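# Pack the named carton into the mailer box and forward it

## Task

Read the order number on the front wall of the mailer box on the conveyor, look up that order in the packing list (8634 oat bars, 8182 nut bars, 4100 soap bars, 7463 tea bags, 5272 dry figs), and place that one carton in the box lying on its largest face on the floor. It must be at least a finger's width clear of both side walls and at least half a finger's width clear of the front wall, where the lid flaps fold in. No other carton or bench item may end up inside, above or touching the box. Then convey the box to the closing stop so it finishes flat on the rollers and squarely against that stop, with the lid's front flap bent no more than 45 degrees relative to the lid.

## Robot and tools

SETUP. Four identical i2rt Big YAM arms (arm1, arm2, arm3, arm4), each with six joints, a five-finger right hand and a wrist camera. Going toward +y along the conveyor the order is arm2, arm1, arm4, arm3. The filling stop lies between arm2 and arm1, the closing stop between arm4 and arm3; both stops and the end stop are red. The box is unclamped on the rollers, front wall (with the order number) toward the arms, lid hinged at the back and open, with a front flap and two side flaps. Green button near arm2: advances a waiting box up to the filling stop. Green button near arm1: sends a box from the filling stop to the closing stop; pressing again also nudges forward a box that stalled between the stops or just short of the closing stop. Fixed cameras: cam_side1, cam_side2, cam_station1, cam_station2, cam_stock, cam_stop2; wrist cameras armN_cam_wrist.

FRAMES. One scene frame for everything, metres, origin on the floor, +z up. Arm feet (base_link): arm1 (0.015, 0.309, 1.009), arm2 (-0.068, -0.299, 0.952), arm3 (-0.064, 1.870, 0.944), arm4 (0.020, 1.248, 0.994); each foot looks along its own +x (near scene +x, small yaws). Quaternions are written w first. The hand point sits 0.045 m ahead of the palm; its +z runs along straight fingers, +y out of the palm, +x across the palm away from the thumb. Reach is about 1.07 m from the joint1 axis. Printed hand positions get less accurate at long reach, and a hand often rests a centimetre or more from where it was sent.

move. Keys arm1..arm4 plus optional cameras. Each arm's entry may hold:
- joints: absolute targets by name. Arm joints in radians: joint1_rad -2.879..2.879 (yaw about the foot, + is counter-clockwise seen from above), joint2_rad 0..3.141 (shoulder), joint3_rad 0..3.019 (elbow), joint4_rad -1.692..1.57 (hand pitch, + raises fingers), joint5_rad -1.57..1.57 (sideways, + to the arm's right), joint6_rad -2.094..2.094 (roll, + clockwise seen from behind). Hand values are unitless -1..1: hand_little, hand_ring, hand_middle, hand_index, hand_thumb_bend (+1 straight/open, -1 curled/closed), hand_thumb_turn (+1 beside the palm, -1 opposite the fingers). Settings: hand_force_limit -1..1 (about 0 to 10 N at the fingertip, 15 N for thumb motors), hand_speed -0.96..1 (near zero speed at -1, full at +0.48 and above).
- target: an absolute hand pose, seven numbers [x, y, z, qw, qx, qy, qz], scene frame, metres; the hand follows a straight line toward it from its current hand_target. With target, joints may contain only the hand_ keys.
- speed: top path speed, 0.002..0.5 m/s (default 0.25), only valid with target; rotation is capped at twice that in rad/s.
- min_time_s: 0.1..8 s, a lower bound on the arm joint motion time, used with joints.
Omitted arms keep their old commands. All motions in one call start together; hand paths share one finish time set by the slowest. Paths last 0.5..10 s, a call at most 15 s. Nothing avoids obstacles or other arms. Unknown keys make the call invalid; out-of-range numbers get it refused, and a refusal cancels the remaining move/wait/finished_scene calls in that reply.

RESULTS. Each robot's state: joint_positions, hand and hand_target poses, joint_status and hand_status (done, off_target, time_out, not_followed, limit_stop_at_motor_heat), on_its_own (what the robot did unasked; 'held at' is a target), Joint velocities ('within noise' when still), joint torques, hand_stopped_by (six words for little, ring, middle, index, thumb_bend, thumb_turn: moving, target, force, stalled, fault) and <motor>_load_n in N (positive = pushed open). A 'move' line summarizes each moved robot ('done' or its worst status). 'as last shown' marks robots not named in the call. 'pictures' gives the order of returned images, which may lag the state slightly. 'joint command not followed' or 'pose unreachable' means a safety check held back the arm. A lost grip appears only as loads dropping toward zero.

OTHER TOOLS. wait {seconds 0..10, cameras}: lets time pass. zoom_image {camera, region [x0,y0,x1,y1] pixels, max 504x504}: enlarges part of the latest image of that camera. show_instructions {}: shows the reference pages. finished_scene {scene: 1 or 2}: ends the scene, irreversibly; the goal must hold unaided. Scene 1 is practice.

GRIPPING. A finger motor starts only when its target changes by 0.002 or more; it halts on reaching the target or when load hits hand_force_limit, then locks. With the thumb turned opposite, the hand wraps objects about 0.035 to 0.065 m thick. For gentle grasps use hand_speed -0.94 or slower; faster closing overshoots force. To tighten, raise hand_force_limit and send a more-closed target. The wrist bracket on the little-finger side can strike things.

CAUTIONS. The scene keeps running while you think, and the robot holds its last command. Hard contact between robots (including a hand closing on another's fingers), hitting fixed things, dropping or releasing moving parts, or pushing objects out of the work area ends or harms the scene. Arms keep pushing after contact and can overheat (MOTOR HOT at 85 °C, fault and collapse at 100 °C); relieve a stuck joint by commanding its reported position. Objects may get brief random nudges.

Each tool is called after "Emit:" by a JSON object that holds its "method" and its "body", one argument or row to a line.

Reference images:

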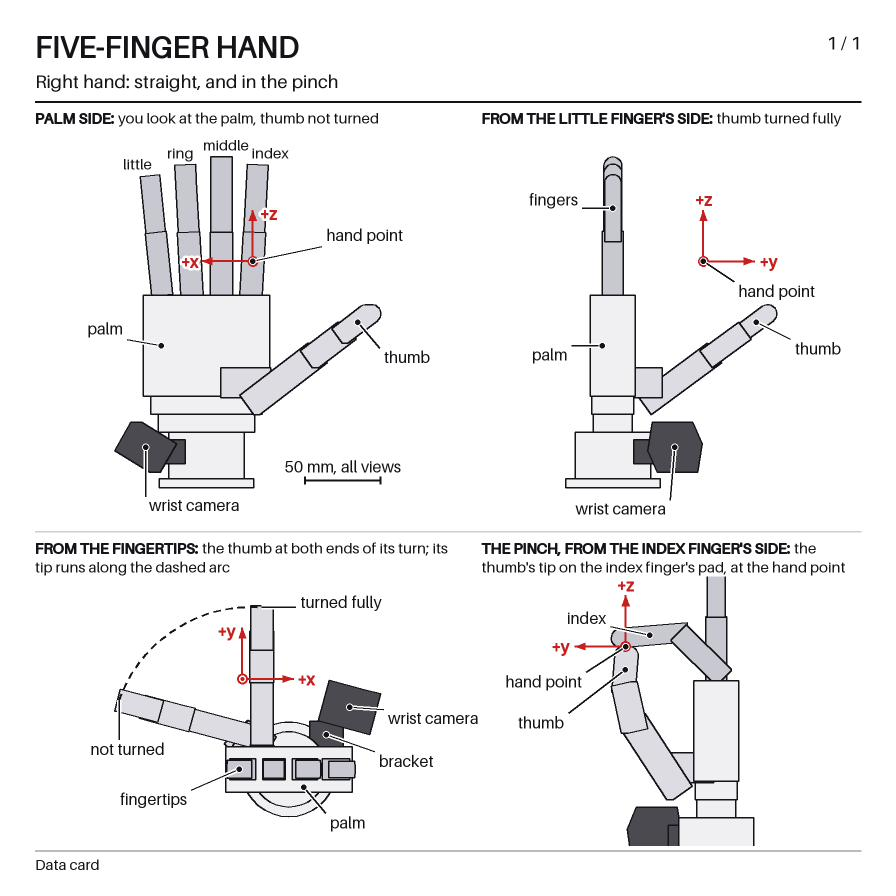

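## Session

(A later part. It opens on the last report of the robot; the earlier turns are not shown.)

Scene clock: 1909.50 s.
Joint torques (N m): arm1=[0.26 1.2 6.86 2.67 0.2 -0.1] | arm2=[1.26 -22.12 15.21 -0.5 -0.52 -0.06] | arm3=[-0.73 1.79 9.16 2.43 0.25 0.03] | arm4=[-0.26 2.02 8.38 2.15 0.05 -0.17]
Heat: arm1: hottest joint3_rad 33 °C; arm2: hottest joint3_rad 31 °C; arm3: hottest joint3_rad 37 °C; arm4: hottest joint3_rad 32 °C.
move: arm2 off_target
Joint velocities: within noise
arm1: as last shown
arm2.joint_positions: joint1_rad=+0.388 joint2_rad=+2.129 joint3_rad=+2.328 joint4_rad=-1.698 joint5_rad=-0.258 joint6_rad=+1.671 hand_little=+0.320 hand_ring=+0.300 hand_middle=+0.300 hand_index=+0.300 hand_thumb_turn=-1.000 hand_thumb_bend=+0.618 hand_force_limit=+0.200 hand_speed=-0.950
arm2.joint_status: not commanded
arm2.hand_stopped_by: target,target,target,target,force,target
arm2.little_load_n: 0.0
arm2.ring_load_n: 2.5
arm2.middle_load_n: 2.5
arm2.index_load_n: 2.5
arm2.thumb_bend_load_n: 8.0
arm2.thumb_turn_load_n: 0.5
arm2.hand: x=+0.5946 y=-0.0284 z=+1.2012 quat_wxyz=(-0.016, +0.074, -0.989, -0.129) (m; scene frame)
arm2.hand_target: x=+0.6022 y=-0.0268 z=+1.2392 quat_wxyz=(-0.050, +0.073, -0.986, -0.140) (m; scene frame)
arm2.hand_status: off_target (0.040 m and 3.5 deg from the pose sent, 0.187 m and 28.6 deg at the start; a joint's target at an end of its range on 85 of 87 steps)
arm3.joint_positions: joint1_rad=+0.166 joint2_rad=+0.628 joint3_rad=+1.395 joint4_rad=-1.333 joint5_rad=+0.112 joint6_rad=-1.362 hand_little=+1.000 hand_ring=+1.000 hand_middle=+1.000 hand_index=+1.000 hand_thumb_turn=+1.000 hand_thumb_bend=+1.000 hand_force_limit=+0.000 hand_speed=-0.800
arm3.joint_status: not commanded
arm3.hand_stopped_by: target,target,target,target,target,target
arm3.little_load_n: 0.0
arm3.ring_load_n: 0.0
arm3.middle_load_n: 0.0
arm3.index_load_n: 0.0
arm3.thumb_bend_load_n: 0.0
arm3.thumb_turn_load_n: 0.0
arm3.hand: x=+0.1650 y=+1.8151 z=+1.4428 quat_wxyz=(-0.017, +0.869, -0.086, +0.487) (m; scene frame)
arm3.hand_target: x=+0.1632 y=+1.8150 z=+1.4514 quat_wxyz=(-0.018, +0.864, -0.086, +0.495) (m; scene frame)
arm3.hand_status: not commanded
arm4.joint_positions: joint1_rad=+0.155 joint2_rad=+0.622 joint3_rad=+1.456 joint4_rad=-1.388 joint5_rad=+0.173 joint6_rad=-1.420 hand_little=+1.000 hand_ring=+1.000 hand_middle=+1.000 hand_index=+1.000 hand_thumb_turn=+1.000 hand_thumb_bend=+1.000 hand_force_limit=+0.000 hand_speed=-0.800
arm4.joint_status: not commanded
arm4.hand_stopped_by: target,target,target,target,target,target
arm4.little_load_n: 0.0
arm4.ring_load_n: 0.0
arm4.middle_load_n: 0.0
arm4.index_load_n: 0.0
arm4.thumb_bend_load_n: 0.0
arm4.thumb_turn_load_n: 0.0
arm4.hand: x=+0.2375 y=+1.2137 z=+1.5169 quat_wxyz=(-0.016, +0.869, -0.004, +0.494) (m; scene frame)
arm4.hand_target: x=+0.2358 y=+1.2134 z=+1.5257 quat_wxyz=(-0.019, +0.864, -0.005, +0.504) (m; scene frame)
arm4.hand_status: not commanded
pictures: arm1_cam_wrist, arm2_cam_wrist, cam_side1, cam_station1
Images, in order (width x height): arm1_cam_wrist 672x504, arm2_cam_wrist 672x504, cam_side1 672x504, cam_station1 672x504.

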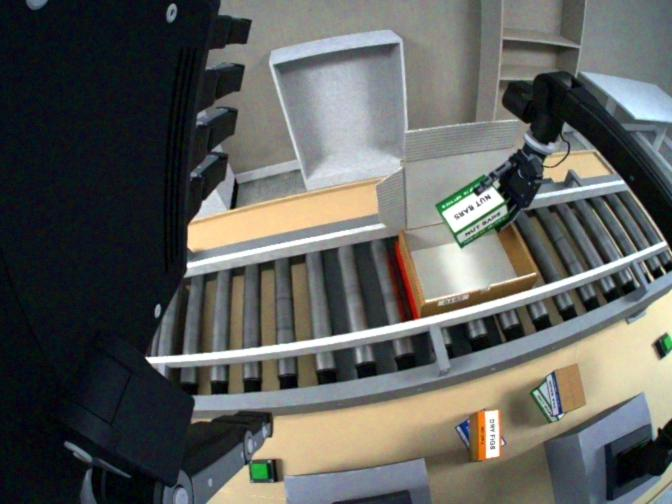

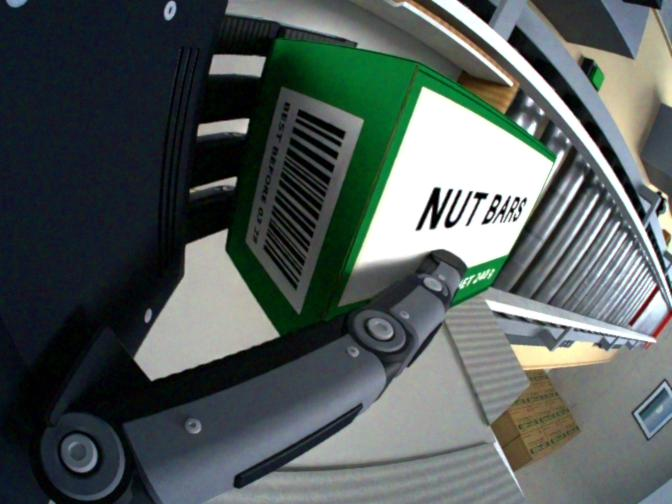

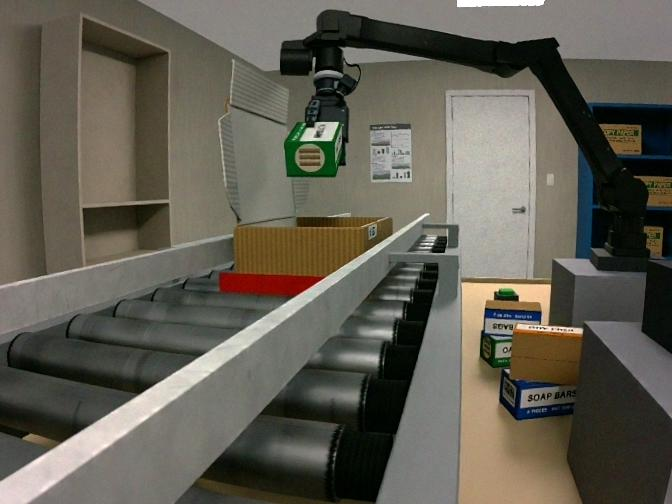

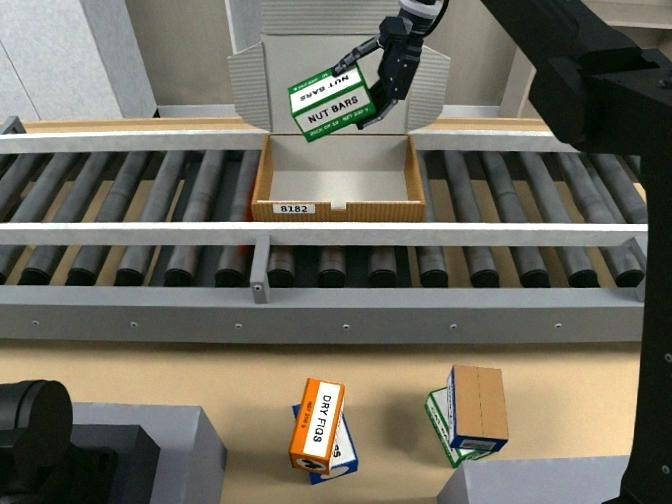

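Emit:
{"method": "move", "body": {
  "arm2": {"target": [0.605, -0.028, 1.12, 0.0106, 0.0865, -0.9887, -0.1214], "speed": 0.1},
  "cameras": ["arm2_cam_wrist", "arm1_cam_wrist", "cam_station1", "cam_side1"]
}}

Emit:
{"method": "zoom_image", "body": {
  "camera": "cam_side1",
  "region": [200, 100, 480, 310]
}}

Emit:
{"method": "zoom_image", "body": {
  "camera": "cam_station1",
  "region": [220, 20, 470, 240]
}}

Scene clock: 1933.30 s.
Joint torques (N m): arm1=[0.21 1.14 6.83 2.69 0.18 -0.1] | arm2=[1.32 -23.65 9.35 0.2 -0.41 -0.27] | arm3=[-0.79 1.79 9.16 2.43 0.25 0.03] | arm4=[-0.09 2.2 8.36 2.22 0.05 -0.14]
Heat: arm1: hottest joint3_rad 32 °C; arm2: hottest joint3_rad 33 °C; arm3: hottest joint3_rad 37 °C; arm4: hottest joint3_rad 32 °C.
move: arm2 off_target
Joint velocities: within noise
arm1, arm3, arm4: as last shown
arm2.joint_positions: joint1_rad=+0.388 joint2_rad=+2.215 joint3_rad=+2.230 joint4_rad=-1.614 joint5_rad=-0.244 joint6_rad=+1.647 hand_little=+0.320 hand_ring=+0.300 hand_middle=+0.300 hand_index=+0.300 hand_thumb_turn=-1.000 hand_thumb_bend=+0.618 hand_force_limit=+0.200 hand_speed=-0.950
arm2.joint_status: not commanded
arm2.hand_stopped_by: target,target,target,target,force,target
arm2.little_load_n: 0.0
arm2.ring_load_n: 3.0
arm2.middle_load_n: 3.5
arm2.index_load_n: 3.0
arm2.thumb_bend_load_n: 7.0
arm2.thumb_turn_load_n: 1.0
arm2.hand: x=+0.6003 y=-0.0293 z=+1.1032 quat_wxyz=(+0.030, +0.080, -0.990, -0.115) (m; scene frame)
arm2.hand_target: x=+0.6047 y=-0.0282 z=+1.1198 quat_wxyz=(+0.011, +0.086, -0.989, -0.121) (m; scene frame)
arm2.hand_status: off_target (0.017 m and 2.5 deg from the pose sent, 0.082 m and 3.5 deg at the start)
pictures: arm1_cam_wrist, arm2_cam_wrist, cam_side1, cam_station1
Images, in order (width x height): arm1_cam_wrist 672x504, arm2_cam_wrist 672x504, cam_side1 672x504, cam_station1 672x504.

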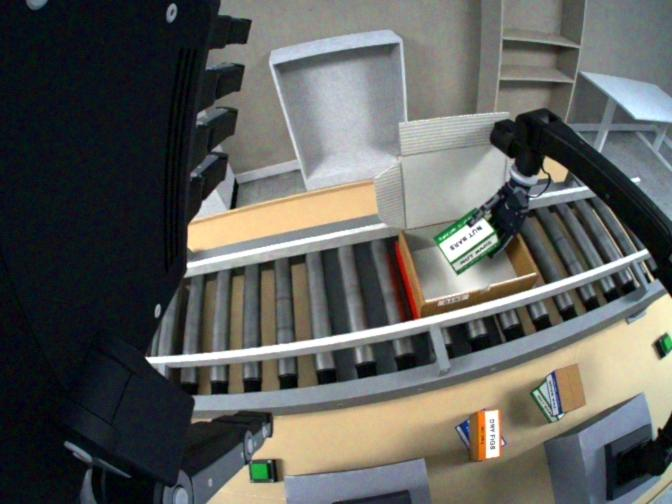

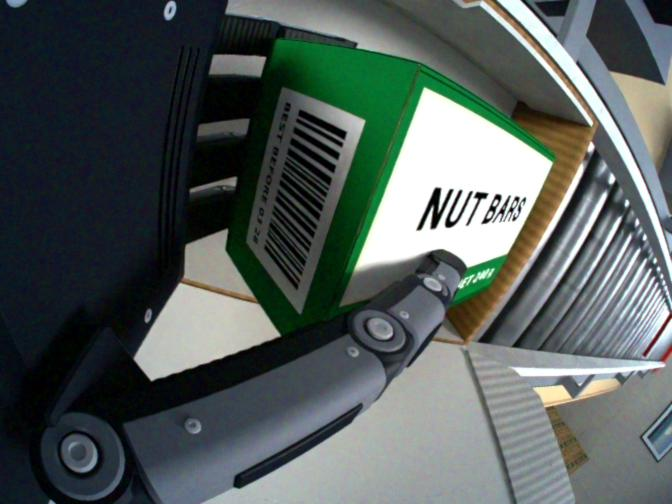

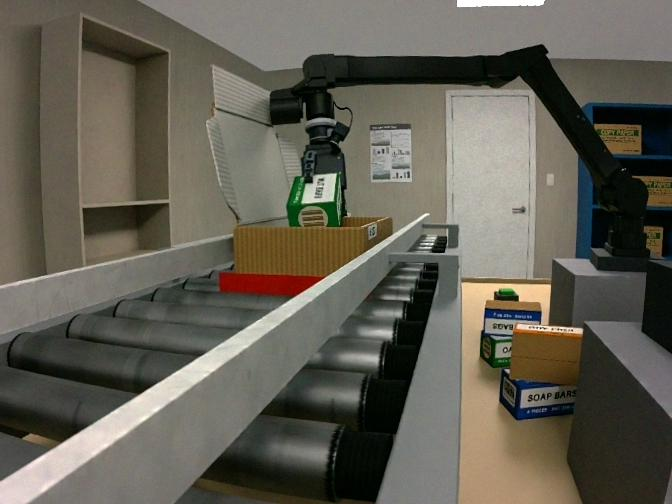

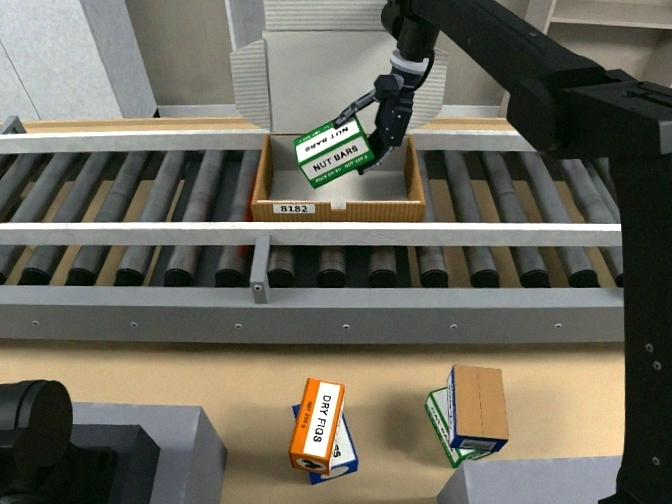

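Scaled by 1.800 from the camera's 672x504 image, which has a finer 960x720 frame.

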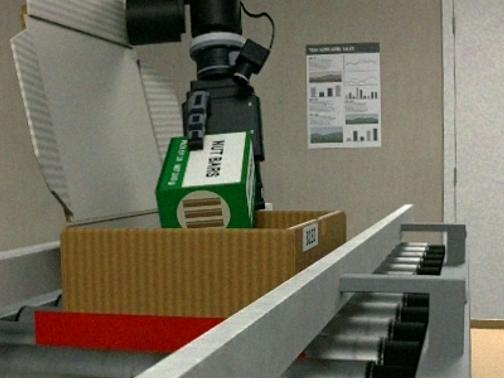

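Scaled by 2.016 from the camera's 672x504 image, which has a finer 960x720 frame.

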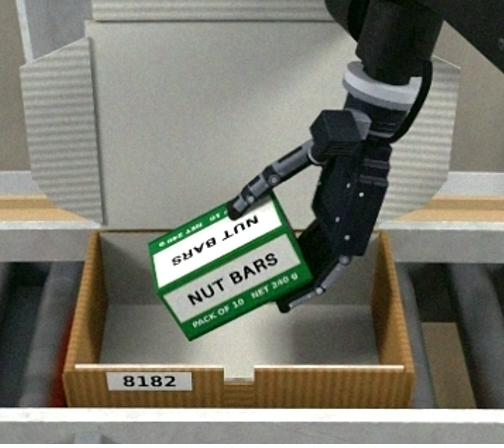

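Emit:
{"method": "move", "body": {
  "arm2": {"target": [0.583, -0.028, 1.12, 0, 0, -0.9925, -0.1219], "speed": 0.1},
  "cameras": ["cam_station1", "cam_side1"]
}}

Emit:
{"method": "move", "body": {
  "arm2": {"target": [0.583, -0.028, 1.07, 0, 0, -0.9925, -0.1219], "speed": 0.06},
  "cameras": ["arm2_cam_wrist", "arm1_cam_wrist", "cam_station1", "cam_side1"]
}}

Emit:
{"method": "zoom_image", "body": {
  "camera": "cam_side1",
  "region": [200, 100, 480, 310]
}}

Emit:
{"method": "zoom_image", "body": {
  "camera": "cam_station1",
  "region": [220, 20, 470, 240]
}}

Scene clock: 1963.60 s.
Joint torques (N m): arm1=[0.21 1.08 6.86 2.67 0.19 -0.11] | arm2=[2.43 -25.47 9.01 0.28 -0.36 -0.07] | arm3=[-0.73 1.85 9.14 2.41 0.26 0.02] | arm4=[-0.03 2.02 8.31 2.21 0.06 -0.15]
Heat: arm1: hottest joint3_rad 32 °C; arm2: hottest joint3_rad 32 °C; arm3: hottest joint3_rad 37 °C; arm4: hottest joint3_rad 32 °C.
move: arm2 off_target
Joint velocities: within noise
arm1, arm3, arm4: as last shown
arm2.joint_positions: joint1_rad=+0.392 joint2_rad=+2.103 joint3_rad=+1.983 joint4_rad=-1.467 joint5_rad=-0.239 joint6_rad=+1.829 hand_little=+0.320 hand_ring=+0.300 hand_middle=+0.300 hand_index=+0.300 hand_thumb_turn=-1.000 hand_thumb_bend=+0.618 hand_force_limit=+0.200 hand_speed=-0.950
arm2.joint_status: not commanded
arm2.hand_stopped_by: target,target,target,target,force,target
arm2.little_load_n: 0.5
arm2.ring_load_n: 3.0
arm2.middle_load_n: 3.0
arm2.index_load_n: 3.5
arm2.thumb_bend_load_n: 7.0
arm2.thumb_turn_load_n: 1.0
arm2.hand: x=+0.5812 y=-0.0397 z=+1.0798 quat_wxyz=(+0.034, -0.008, -0.993, -0.111) (m; scene frame)
arm2.hand_target: x=+0.5820 y=-0.0284 z=+1.1197 quat_wxyz=(+0.000, +0.000, -0.992, -0.122) (m; scene frame)
arm2.hand_status: off_target (0.042 m and 4.2 deg from the pose sent, 0.024 m and 9.8 deg at the start)
pictures: cam_side1, cam_station1
Images, in order (width x height): cam_side1 672x504, cam_station1 672x504.

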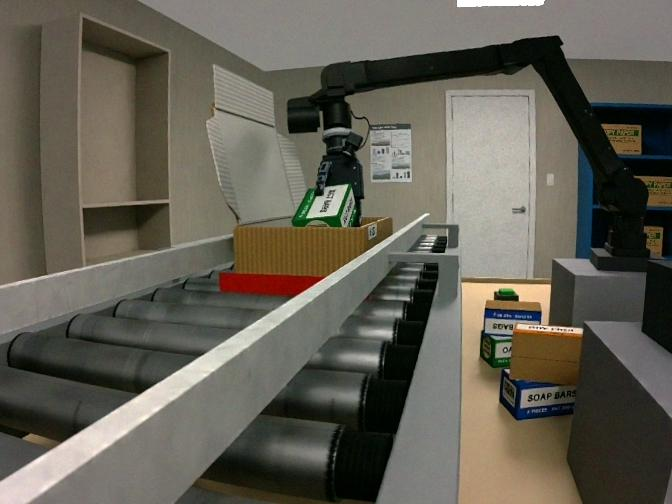

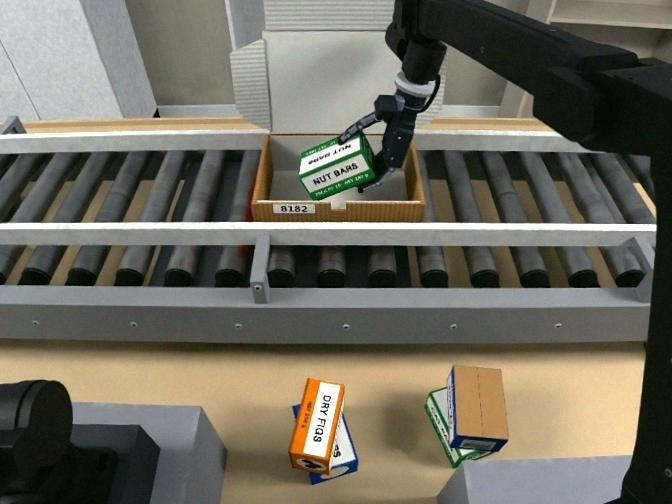

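Scene clock: 1965.03 s.
Joint torques (N m): arm1=[0.21 1.08 6.86 2.69 0.19 -0.11] | arm2=[2.49 -23.65 8.83 0.29 -0.37 -0.08] | arm3=[-0.73 1.9 9.13 2.43 0.25 0.02] | arm4=[0.15 1.61 8.35 2.24 0.06 -0.15]
Heat: arm1: hottest joint3_rad 32 °C; arm2: hottest joint3_rad 32 °C; arm3: hottest joint3_rad 37 °C; arm4: hottest joint3_rad 32 °C.
move: arm2 off_target
Joint velocities: within noise
arm1, arm3, arm4: as last shown
arm2.joint_positions: joint1_rad=+0.393 joint2_rad=+2.103 joint3_rad=+1.882 joint4_rad=-1.348 joint5_rad=-0.239 joint6_rad=+1.830 hand_little=+0.320 hand_ring=+0.300 hand_middle=+0.300 hand_index=+0.300 hand_thumb_turn=-1.000 hand_thumb_bend=+0.618 hand_force_limit=+0.200 hand_speed=-0.950
arm2.joint_status: not commanded
arm2.hand_stopped_by: target,target,target,target,force,target
arm2.little_load_n: 0.0
arm2.ring_load_n: 3.0
arm2.middle_load_n: 3.0
arm2.index_load_n: 3.0
arm2.thumb_bend_load_n: 7.0
arm2.thumb_turn_load_n: 1.0
arm2.hand: x=+0.5796 y=-0.0403 z=+1.0425 quat_wxyz=(+0.025, -0.007, -0.993, -0.112) (m; scene frame)
arm2.hand_target: x=+0.5823 y=-0.0282 z=+1.0698 quat_wxyz=(+0.000, +0.000, -0.993, -0.122) (m; scene frame)
arm2.hand_status: off_target (0.030 m and 3.2 deg from the pose sent, 0.015 m and 4.2 deg at the start)
pictures: arm1_cam_wrist, arm2_cam_wrist, cam_side1, cam_station1
Images, in order (width x height): arm1_cam_wrist 672x504, arm2_cam_wrist 672x504, cam_side1 672x504, cam_station1 672x504.

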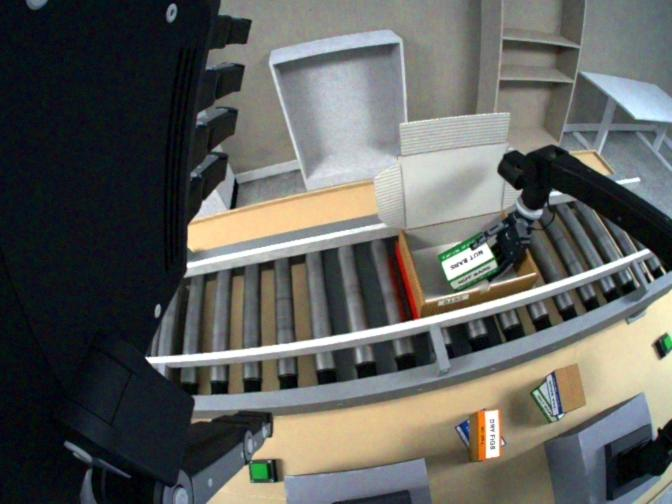

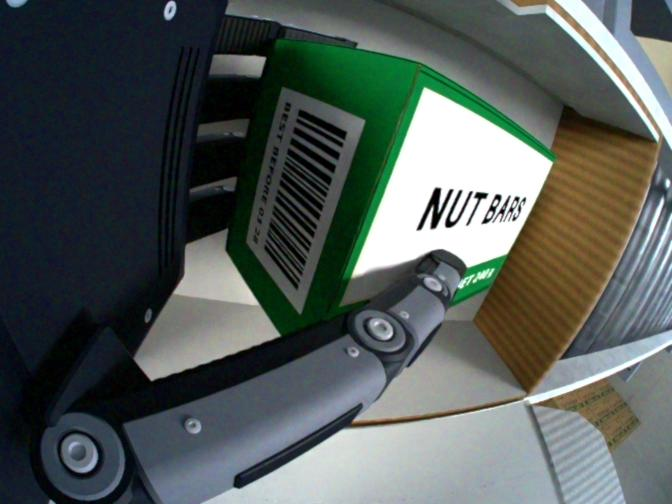

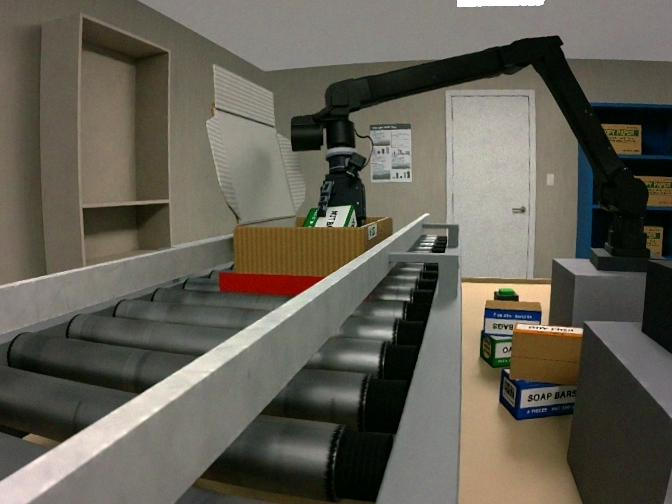

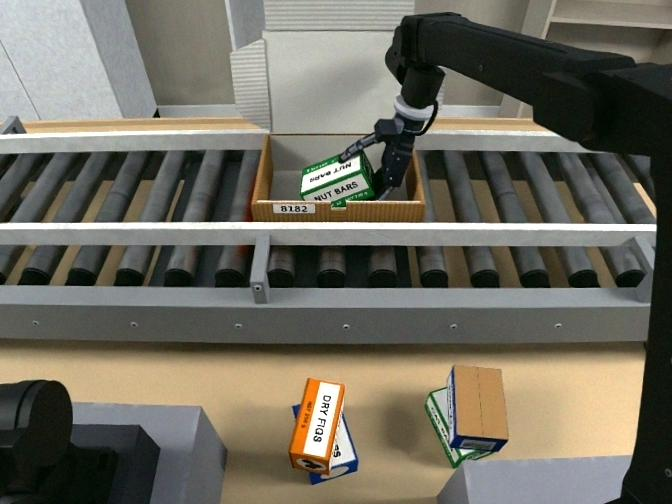

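Scaled by 1.800 from the camera's 672x504 image, which has a finer 960x720 frame.

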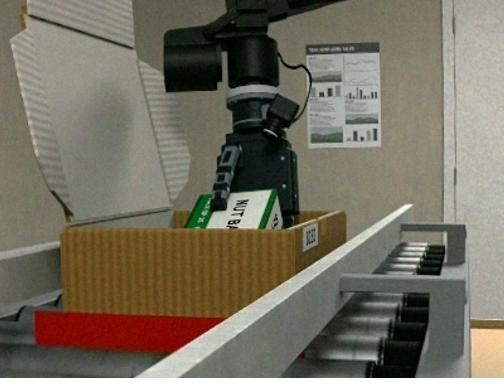

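Scaled by 2.016 from the camera's 672x504 image, which has a finer 960x720 frame.

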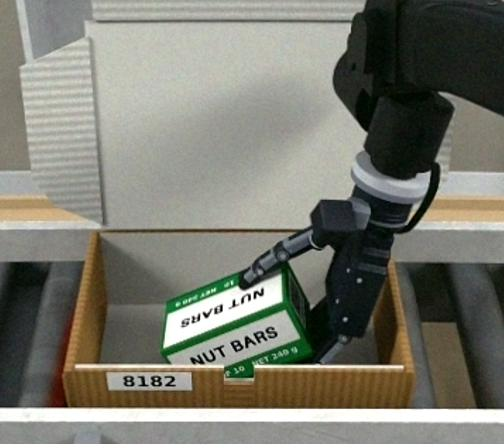

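Emit:
{"method": "move", "body": {
  "arm2": {"target": [0.583, -0.028, 1.056, 0, 0, -0.9925, -0.1219], "speed": 0.03},
  "cameras": ["arm2_cam_wrist", "cam_station1", "cam_side1"]
}}

Emit:
{"method": "zoom_image", "body": {
  "camera": "cam_station1",
  "region": [220, 20, 470, 240]
}}

Scene clock: 1975.93 s.
Joint torques (N m): arm1=[0.21 1.03 6.84 2.67 0.19 -0.11] | arm2=[2.49 -22.89 8.14 0.47 -0.23 -0.07] | arm3=[-0.91 1.9 9.14 2.44 0.25 0.02] | arm4=[-0.09 2.02 8.32 2.17 0.05 -0.16]
Heat: arm1: hottest joint3_rad 32 °C; arm2: hottest joint3_rad 32 °C; arm3: hottest joint3_rad 37 °C; arm4: hottest joint3_rad 32 °C.
move: arm2 off_target
Joint velocities: within noise
arm1, arm3, arm4: as last shown
arm2.joint_positions: joint1_rad=+0.393 joint2_rad=+2.103 joint3_rad=+1.867 joint4_rad=-1.320 joint5_rad=-0.242 joint6_rad=+1.830 hand_little=+0.320 hand_ring=+0.300 hand_middle=+0.300 hand_index=+0.300 hand_thumb_turn=-1.000 hand_thumb_bend=+0.618 hand_force_limit=+0.200 hand_speed=-0.950
arm2.joint_status: not commanded
arm2.hand_stopped_by: target,target,target,target,force,target
arm2.little_load_n: 0.0
arm2.ring_load_n: 3.0
arm2.middle_load_n: 2.5
arm2.index_load_n: 2.0
arm2.thumb_bend_load_n: 7.0
arm2.thumb_turn_load_n: 0.0
arm2.hand: x=+0.5812 y=-0.0393 z=+1.0376 quat_wxyz=(+0.020, -0.007, -0.993, -0.116) (m; scene frame)
arm2.hand_target: x=+0.5826 y=-0.0281 z=+1.0559 quat_wxyz=(+0.000, +0.000, -0.993, -0.122) (m; scene frame)
arm2.hand_status: off_target (0.022 m and 2.5 deg from the pose sent, 0.019 m and 3.2 deg at the start)
arm3.index_load_n: 0.5
arm4.middle_load_n: 0.5
pictures: arm2_cam_wrist, cam_side1, cam_station1
Images, in order (width x height): arm2_cam_wrist 672x504, cam_side1 672x504, cam_station1 672x504.

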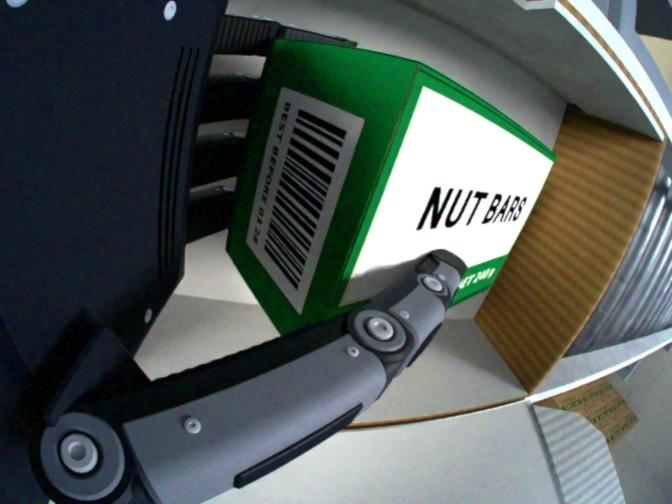

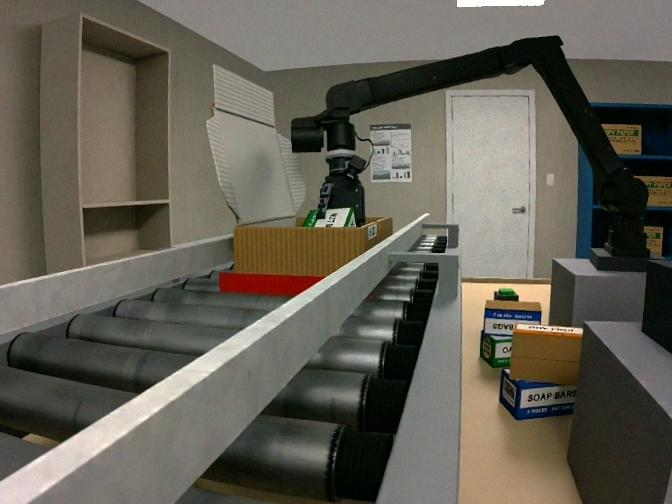

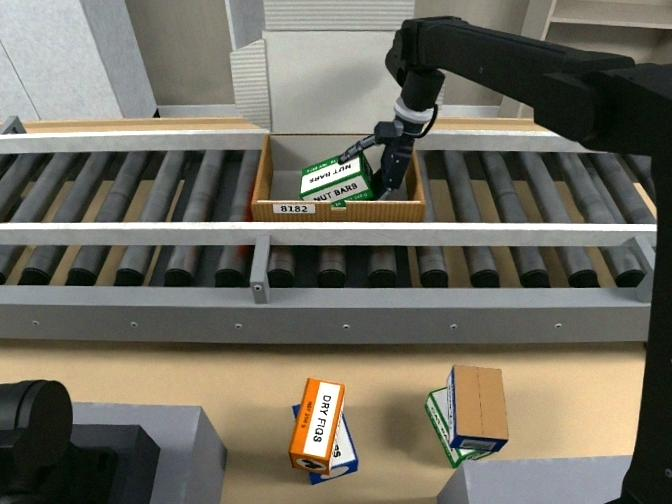

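Scaled by 2.016 from the camera's 672x504 image, which has a finer 960x720 frame.

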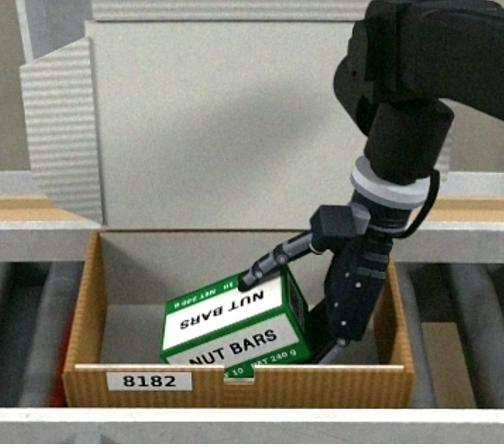

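Emit:
{"method": "move", "body": {
  "arm2": {"joints": {"hand_thumb_bend": 1.0, "hand_speed": -0.6}},
  "cameras": ["arm2_cam_wrist", "cam_station1", "cam_side1"]
}}

Emit:
{"method": "zoom_image", "body": {
  "camera": "cam_station1",
  "region": [220, 20, 470, 240]
}}

Scene clock: 1987.67 s.
Joint torques (N m): arm1=[0.26 1.2 6.86 2.67 0.19 -0.11] | arm2=[2.43 -22.89 8.49 0.31 -0.26 -0.07] | arm3=[-0.79 1.85 9.17 2.44 0.25 0.03] | arm4=[-0.32 2.2 8.16 2.09 0.04 -0.15]
Heat: arm1: hottest joint3_rad 32 °C; arm2: hottest joint3_rad 31 °C; arm3: hottest joint3_rad 37 °C; arm4: hottest joint3_rad 32 °C.
move: arm2 done
Joint velocities: within noise
arm1, arm3, arm4: as last shown
arm2.joint_positions: joint1_rad=+0.393 joint2_rad=+2.103 joint3_rad=+1.863 joint4_rad=-1.316 joint5_rad=-0.242 joint6_rad=+1.830 hand_little=+0.320 hand_ring=+0.300 hand_middle=+0.300 hand_index=+0.300 hand_thumb_turn=-1.000 hand_thumb_bend=+1.000 hand_force_limit=+0.200 hand_speed=-0.600
arm2.joint_status: all done
arm2.hand_stopped_by: target,target,target,target,target,target
arm2.little_load_n: 0.0
arm2.ring_load_n: 2.5
arm2.middle_load_n: 0.0
arm2.index_load_n: 0.0
arm2.thumb_bend_load_n: -0.5
arm2.thumb_turn_load_n: 0.0
arm2.hand: x=+0.5808 y=-0.0395 z=+1.0362 quat_wxyz=(+0.020, -0.007, -0.993, -0.116) (m; scene frame)
arm2.hand_target: x=+0.5827 y=-0.0282 z=+1.0559 quat_wxyz=(+0.000, +0.000, -0.993, -0.122) (m; scene frame)
arm2.hand_status: not commanded
arm3.middle_load_n: -0.5
arm3.index_load_n: 0.0
arm4.middle_load_n: 0.0
pictures: arm2_cam_wrist, cam_side1, cam_station1
Images, in order (width x height): arm2_cam_wrist 672x504, cam_side1 672x504, cam_station1 672x504.

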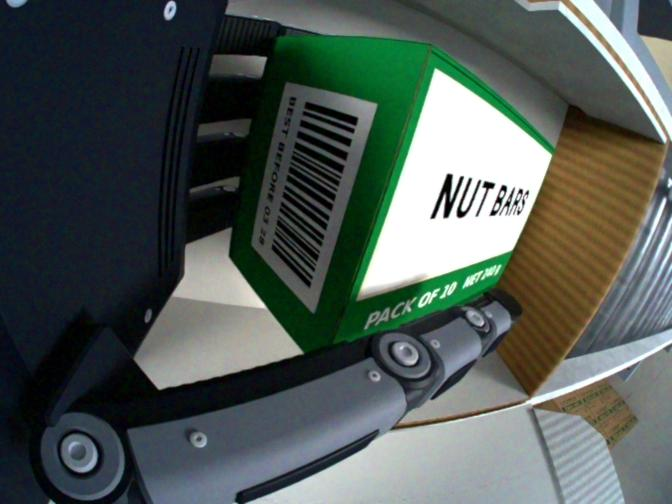

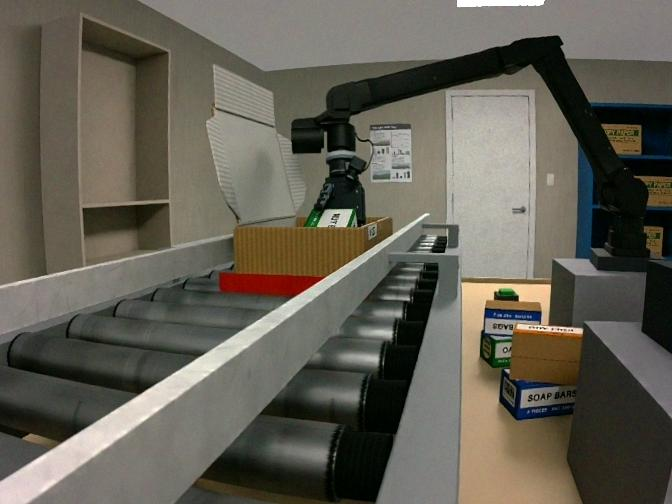

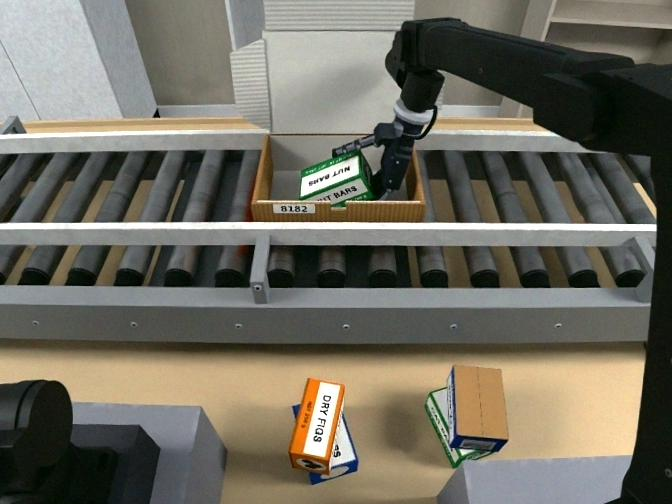

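Scaled by 2.016 from the camera's 672x504 image, which has a finer 960x720 frame.

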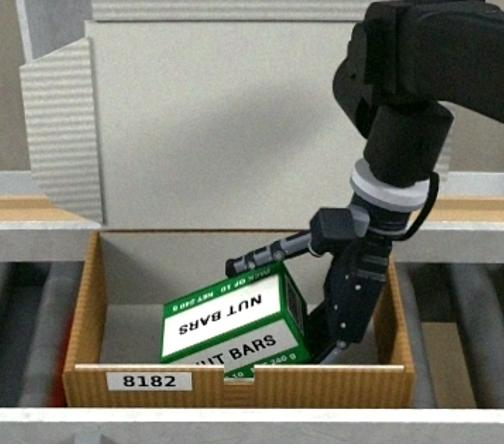

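Emit:
{"method": "move", "body": {
  "arm2": {"target": [0.583, -0.066, 1.058, 0, 0, -0.9925, -0.1219], "speed": 0.06},
  "cameras": ["arm2_cam_wrist", "cam_station1", "cam_side1"]
}}

Emit:
{"method": "zoom_image", "body": {
  "camera": "cam_station1",
  "region": [220, 20, 470, 240]
}}

Scene clock: 2000.90 s.
Joint torques (N m): arm1=[0.32 1.08 6.86 2.67 0.19 -0.11] | arm2=[0.97 -24.29 8.17 0.05 -0.32 -0.21] | arm3=[-0.73 1.79 9.16 2.41 0.25 0.02] | arm4=[0.26 1.96 8.29 2.18 0.09 -0.13]
Heat: arm1: hottest joint3_rad 32 °C; arm2: hottest joint3_rad 31 °C; arm3: hottest joint3_rad 37 °C; arm4: hottest joint3_rad 32 °C.
move: arm2 off_target
Joint velocities: within noise
arm1.joint_positions: joint1_rad=+0.089 joint2_rad=+0.570 joint3_rad=+1.401 joint4_rad=-1.164 joint5_rad=+0.125 joint6_rad=-1.093 hand_little=+1.000 hand_ring=+1.000 hand_middle=+1.000 hand_index=+1.000 hand_thumb_turn=+1.000 hand_thumb_bend=+1.000 hand_force_limit=+0.000 hand_speed=-0.800
arm1.joint_status: not commanded
arm1.hand_stopped_by: target,target,target,target,target,target
arm1.little_load_n: 0.0
arm1.ring_load_n: 0.0
arm1.middle_load_n: 0.0
arm1.index_load_n: 0.0
arm1.thumb_bend_load_n: 0.0
arm1.thumb_turn_load_n: 0.0
arm1.hand: x=+0.2520 y=+0.2688 z=+1.5432 quat_wxyz=(-0.124, +0.795, -0.183, +0.565) (m; scene frame)
arm1.hand_target: x=+0.2591 y=+0.2710 z=+1.5434 quat_wxyz=(-0.124, +0.794, -0.176, +0.568) (m; scene frame)
arm1.hand_status: not commanded
arm2.joint_positions: joint1_rad=+0.361 joint2_rad=+2.099 joint3_rad=+1.832 joint4_rad=-1.314 joint5_rad=-0.242 joint6_rad=+1.786 hand_little=+0.320 hand_ring=+0.300 hand_middle=+0.300 hand_index=+0.300 hand_thumb_turn=-1.000 hand_thumb_bend=+1.000 hand_force_limit=+0.200 hand_speed=-0.600
arm2.joint_status: not commanded
arm2.hand_stopped_by: target,target,target,target,target,target
arm2.little_load_n: 0.0
arm2.ring_load_n: 1.5
arm2.middle_load_n: 0.5
arm2.index_load_n: 0.0
arm2.thumb_bend_load_n: 0.0
arm2.thumb_turn_load_n: 0.0
arm2.hand: x=+0.5763 y=-0.0607 z=+1.0263 quat_wxyz=(+0.028, -0.002, -0.993, -0.114) (m; scene frame)
arm2.hand_target: x=+0.5826 y=-0.0659 z=+1.0575 quat_wxyz=(+0.000, +0.000, -0.993, -0.122) (m; scene frame)
arm2.hand_status: off_target (0.033 m and 3.3 deg from the pose sent, 0.034 m and 2.5 deg at the start)
arm3, arm4: as last shown
arm3.middle_load_n: 0.0
pictures: arm2_cam_wrist, cam_side1, cam_station1
Images, in order (width x height): arm2_cam_wrist 672x504, cam_side1 672x504, cam_station1 672x504.

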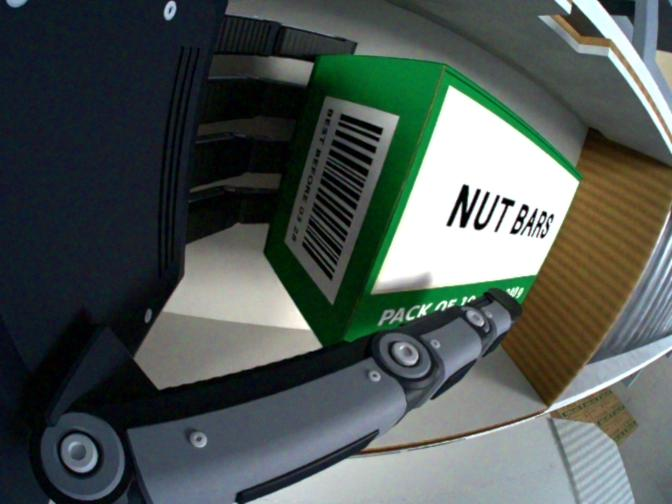

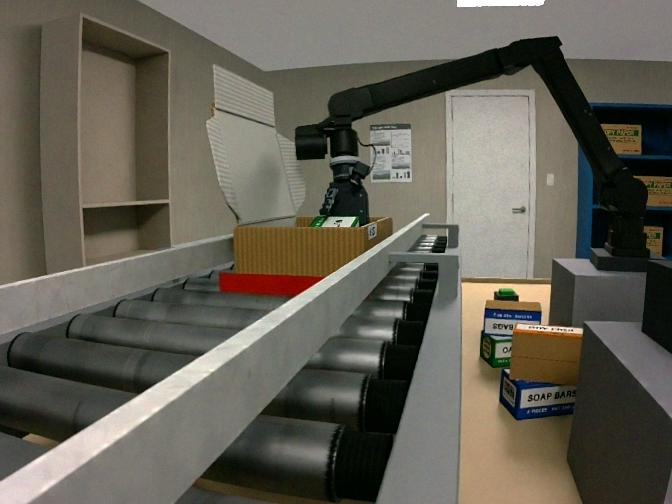

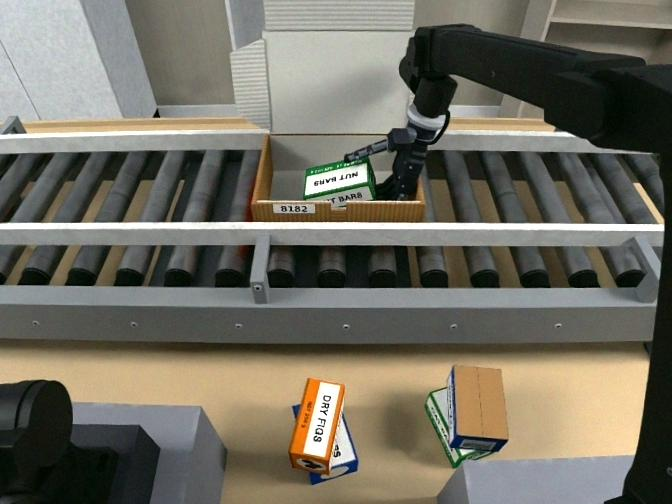

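Scaled by 2.016 from the camera's 672x504 image, which has a finer 960x720 frame.

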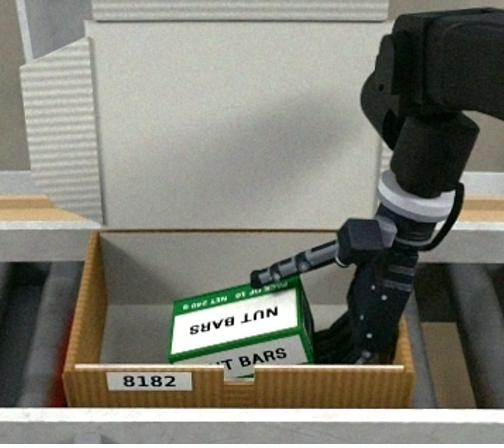

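Emit:
{"method": "move", "body": {
  "arm2": {"target": [0.583, -0.086, 1.070, 0, 0, -0.9925, -0.1219], "speed": 0.06},
  "cameras": ["arm2_cam_wrist", "cam_station1", "cam_side1"]
}}

Emit:
{"method": "zoom_image", "body": {
  "camera": "cam_station1",
  "region": [220, 20, 470, 240]
}}

Scene clock: 2009.30 s.
Joint torques (N m): arm1=[0.26 1.14 6.84 2.67 0.19 -0.11] | arm2=[-0.15 -24.23 8.8 -0.77 -0.2 -0.25] | arm3=[-0.85 1.73 9.14 2.41 0.25 0.02] | arm4=[-0.03 1.9 8.25 2.22 0.04 -0.11]
Heat: arm1: hottest joint3_rad 32 °C; arm2: hottest joint3_rad 31 °C; arm3: hottest joint3_rad 37 °C; arm4: hottest joint3_rad 32 °C.
move: arm2 off_target
Joint velocities: within noise
arm1, arm3, arm4: as last shown
arm2.joint_positions: joint1_rad=+0.342 joint2_rad=+2.084 joint3_rad=+1.832 joint4_rad=-1.319 joint5_rad=-0.247 joint6_rad=+1.756 hand_little=+0.320 hand_ring=+0.300 hand_middle=+0.300 hand_index=+0.300 hand_thumb_turn=-1.000 hand_thumb_bend=+1.000 hand_force_limit=+0.200 hand_speed=-0.600
arm2.joint_status: not commanded
arm2.hand_stopped_by: target,target,target,target,target,target
arm2.little_load_n: 0.0
arm2.ring_load_n: 1.5
arm2.middle_load_n: 0.0
arm2.index_load_n: 0.0
arm2.thumb_bend_load_n: 0.0
arm2.thumb_turn_load_n: 0.0
arm2.hand: x=+0.5784 y=-0.0718 z=+1.0370 quat_wxyz=(+0.020, +0.004, -0.993, -0.118) (m; scene frame)
arm2.hand_target: x=+0.5828 y=-0.0857 z=+1.0691 quat_wxyz=(+0.000, +0.000, -0.993, -0.122) (m; scene frame)
arm2.hand_status: off_target (0.036 m and 2.4 deg from the pose sent, 0.051 m and 3.3 deg at the start)
pictures: arm2_cam_wrist, cam_side1, cam_station1
Images, in order (width x height): arm2_cam_wrist 672x504, cam_side1 672x504, cam_station1 672x504.

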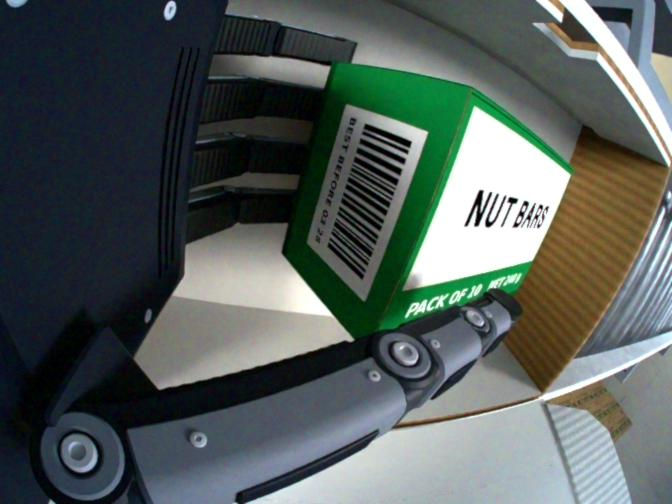

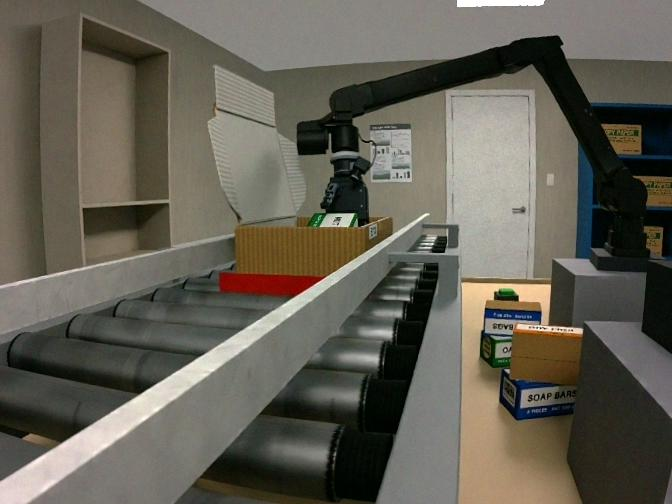

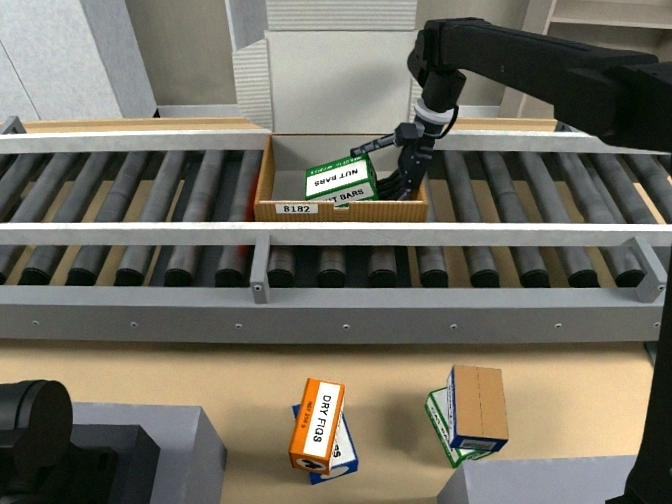

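Scaled by 2.016 from the camera's 672x504 image, which has a finer 960x720 frame.

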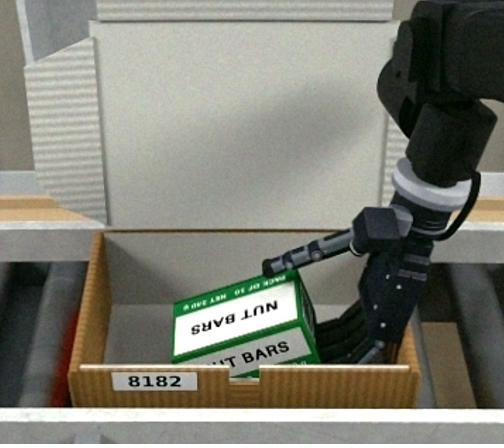

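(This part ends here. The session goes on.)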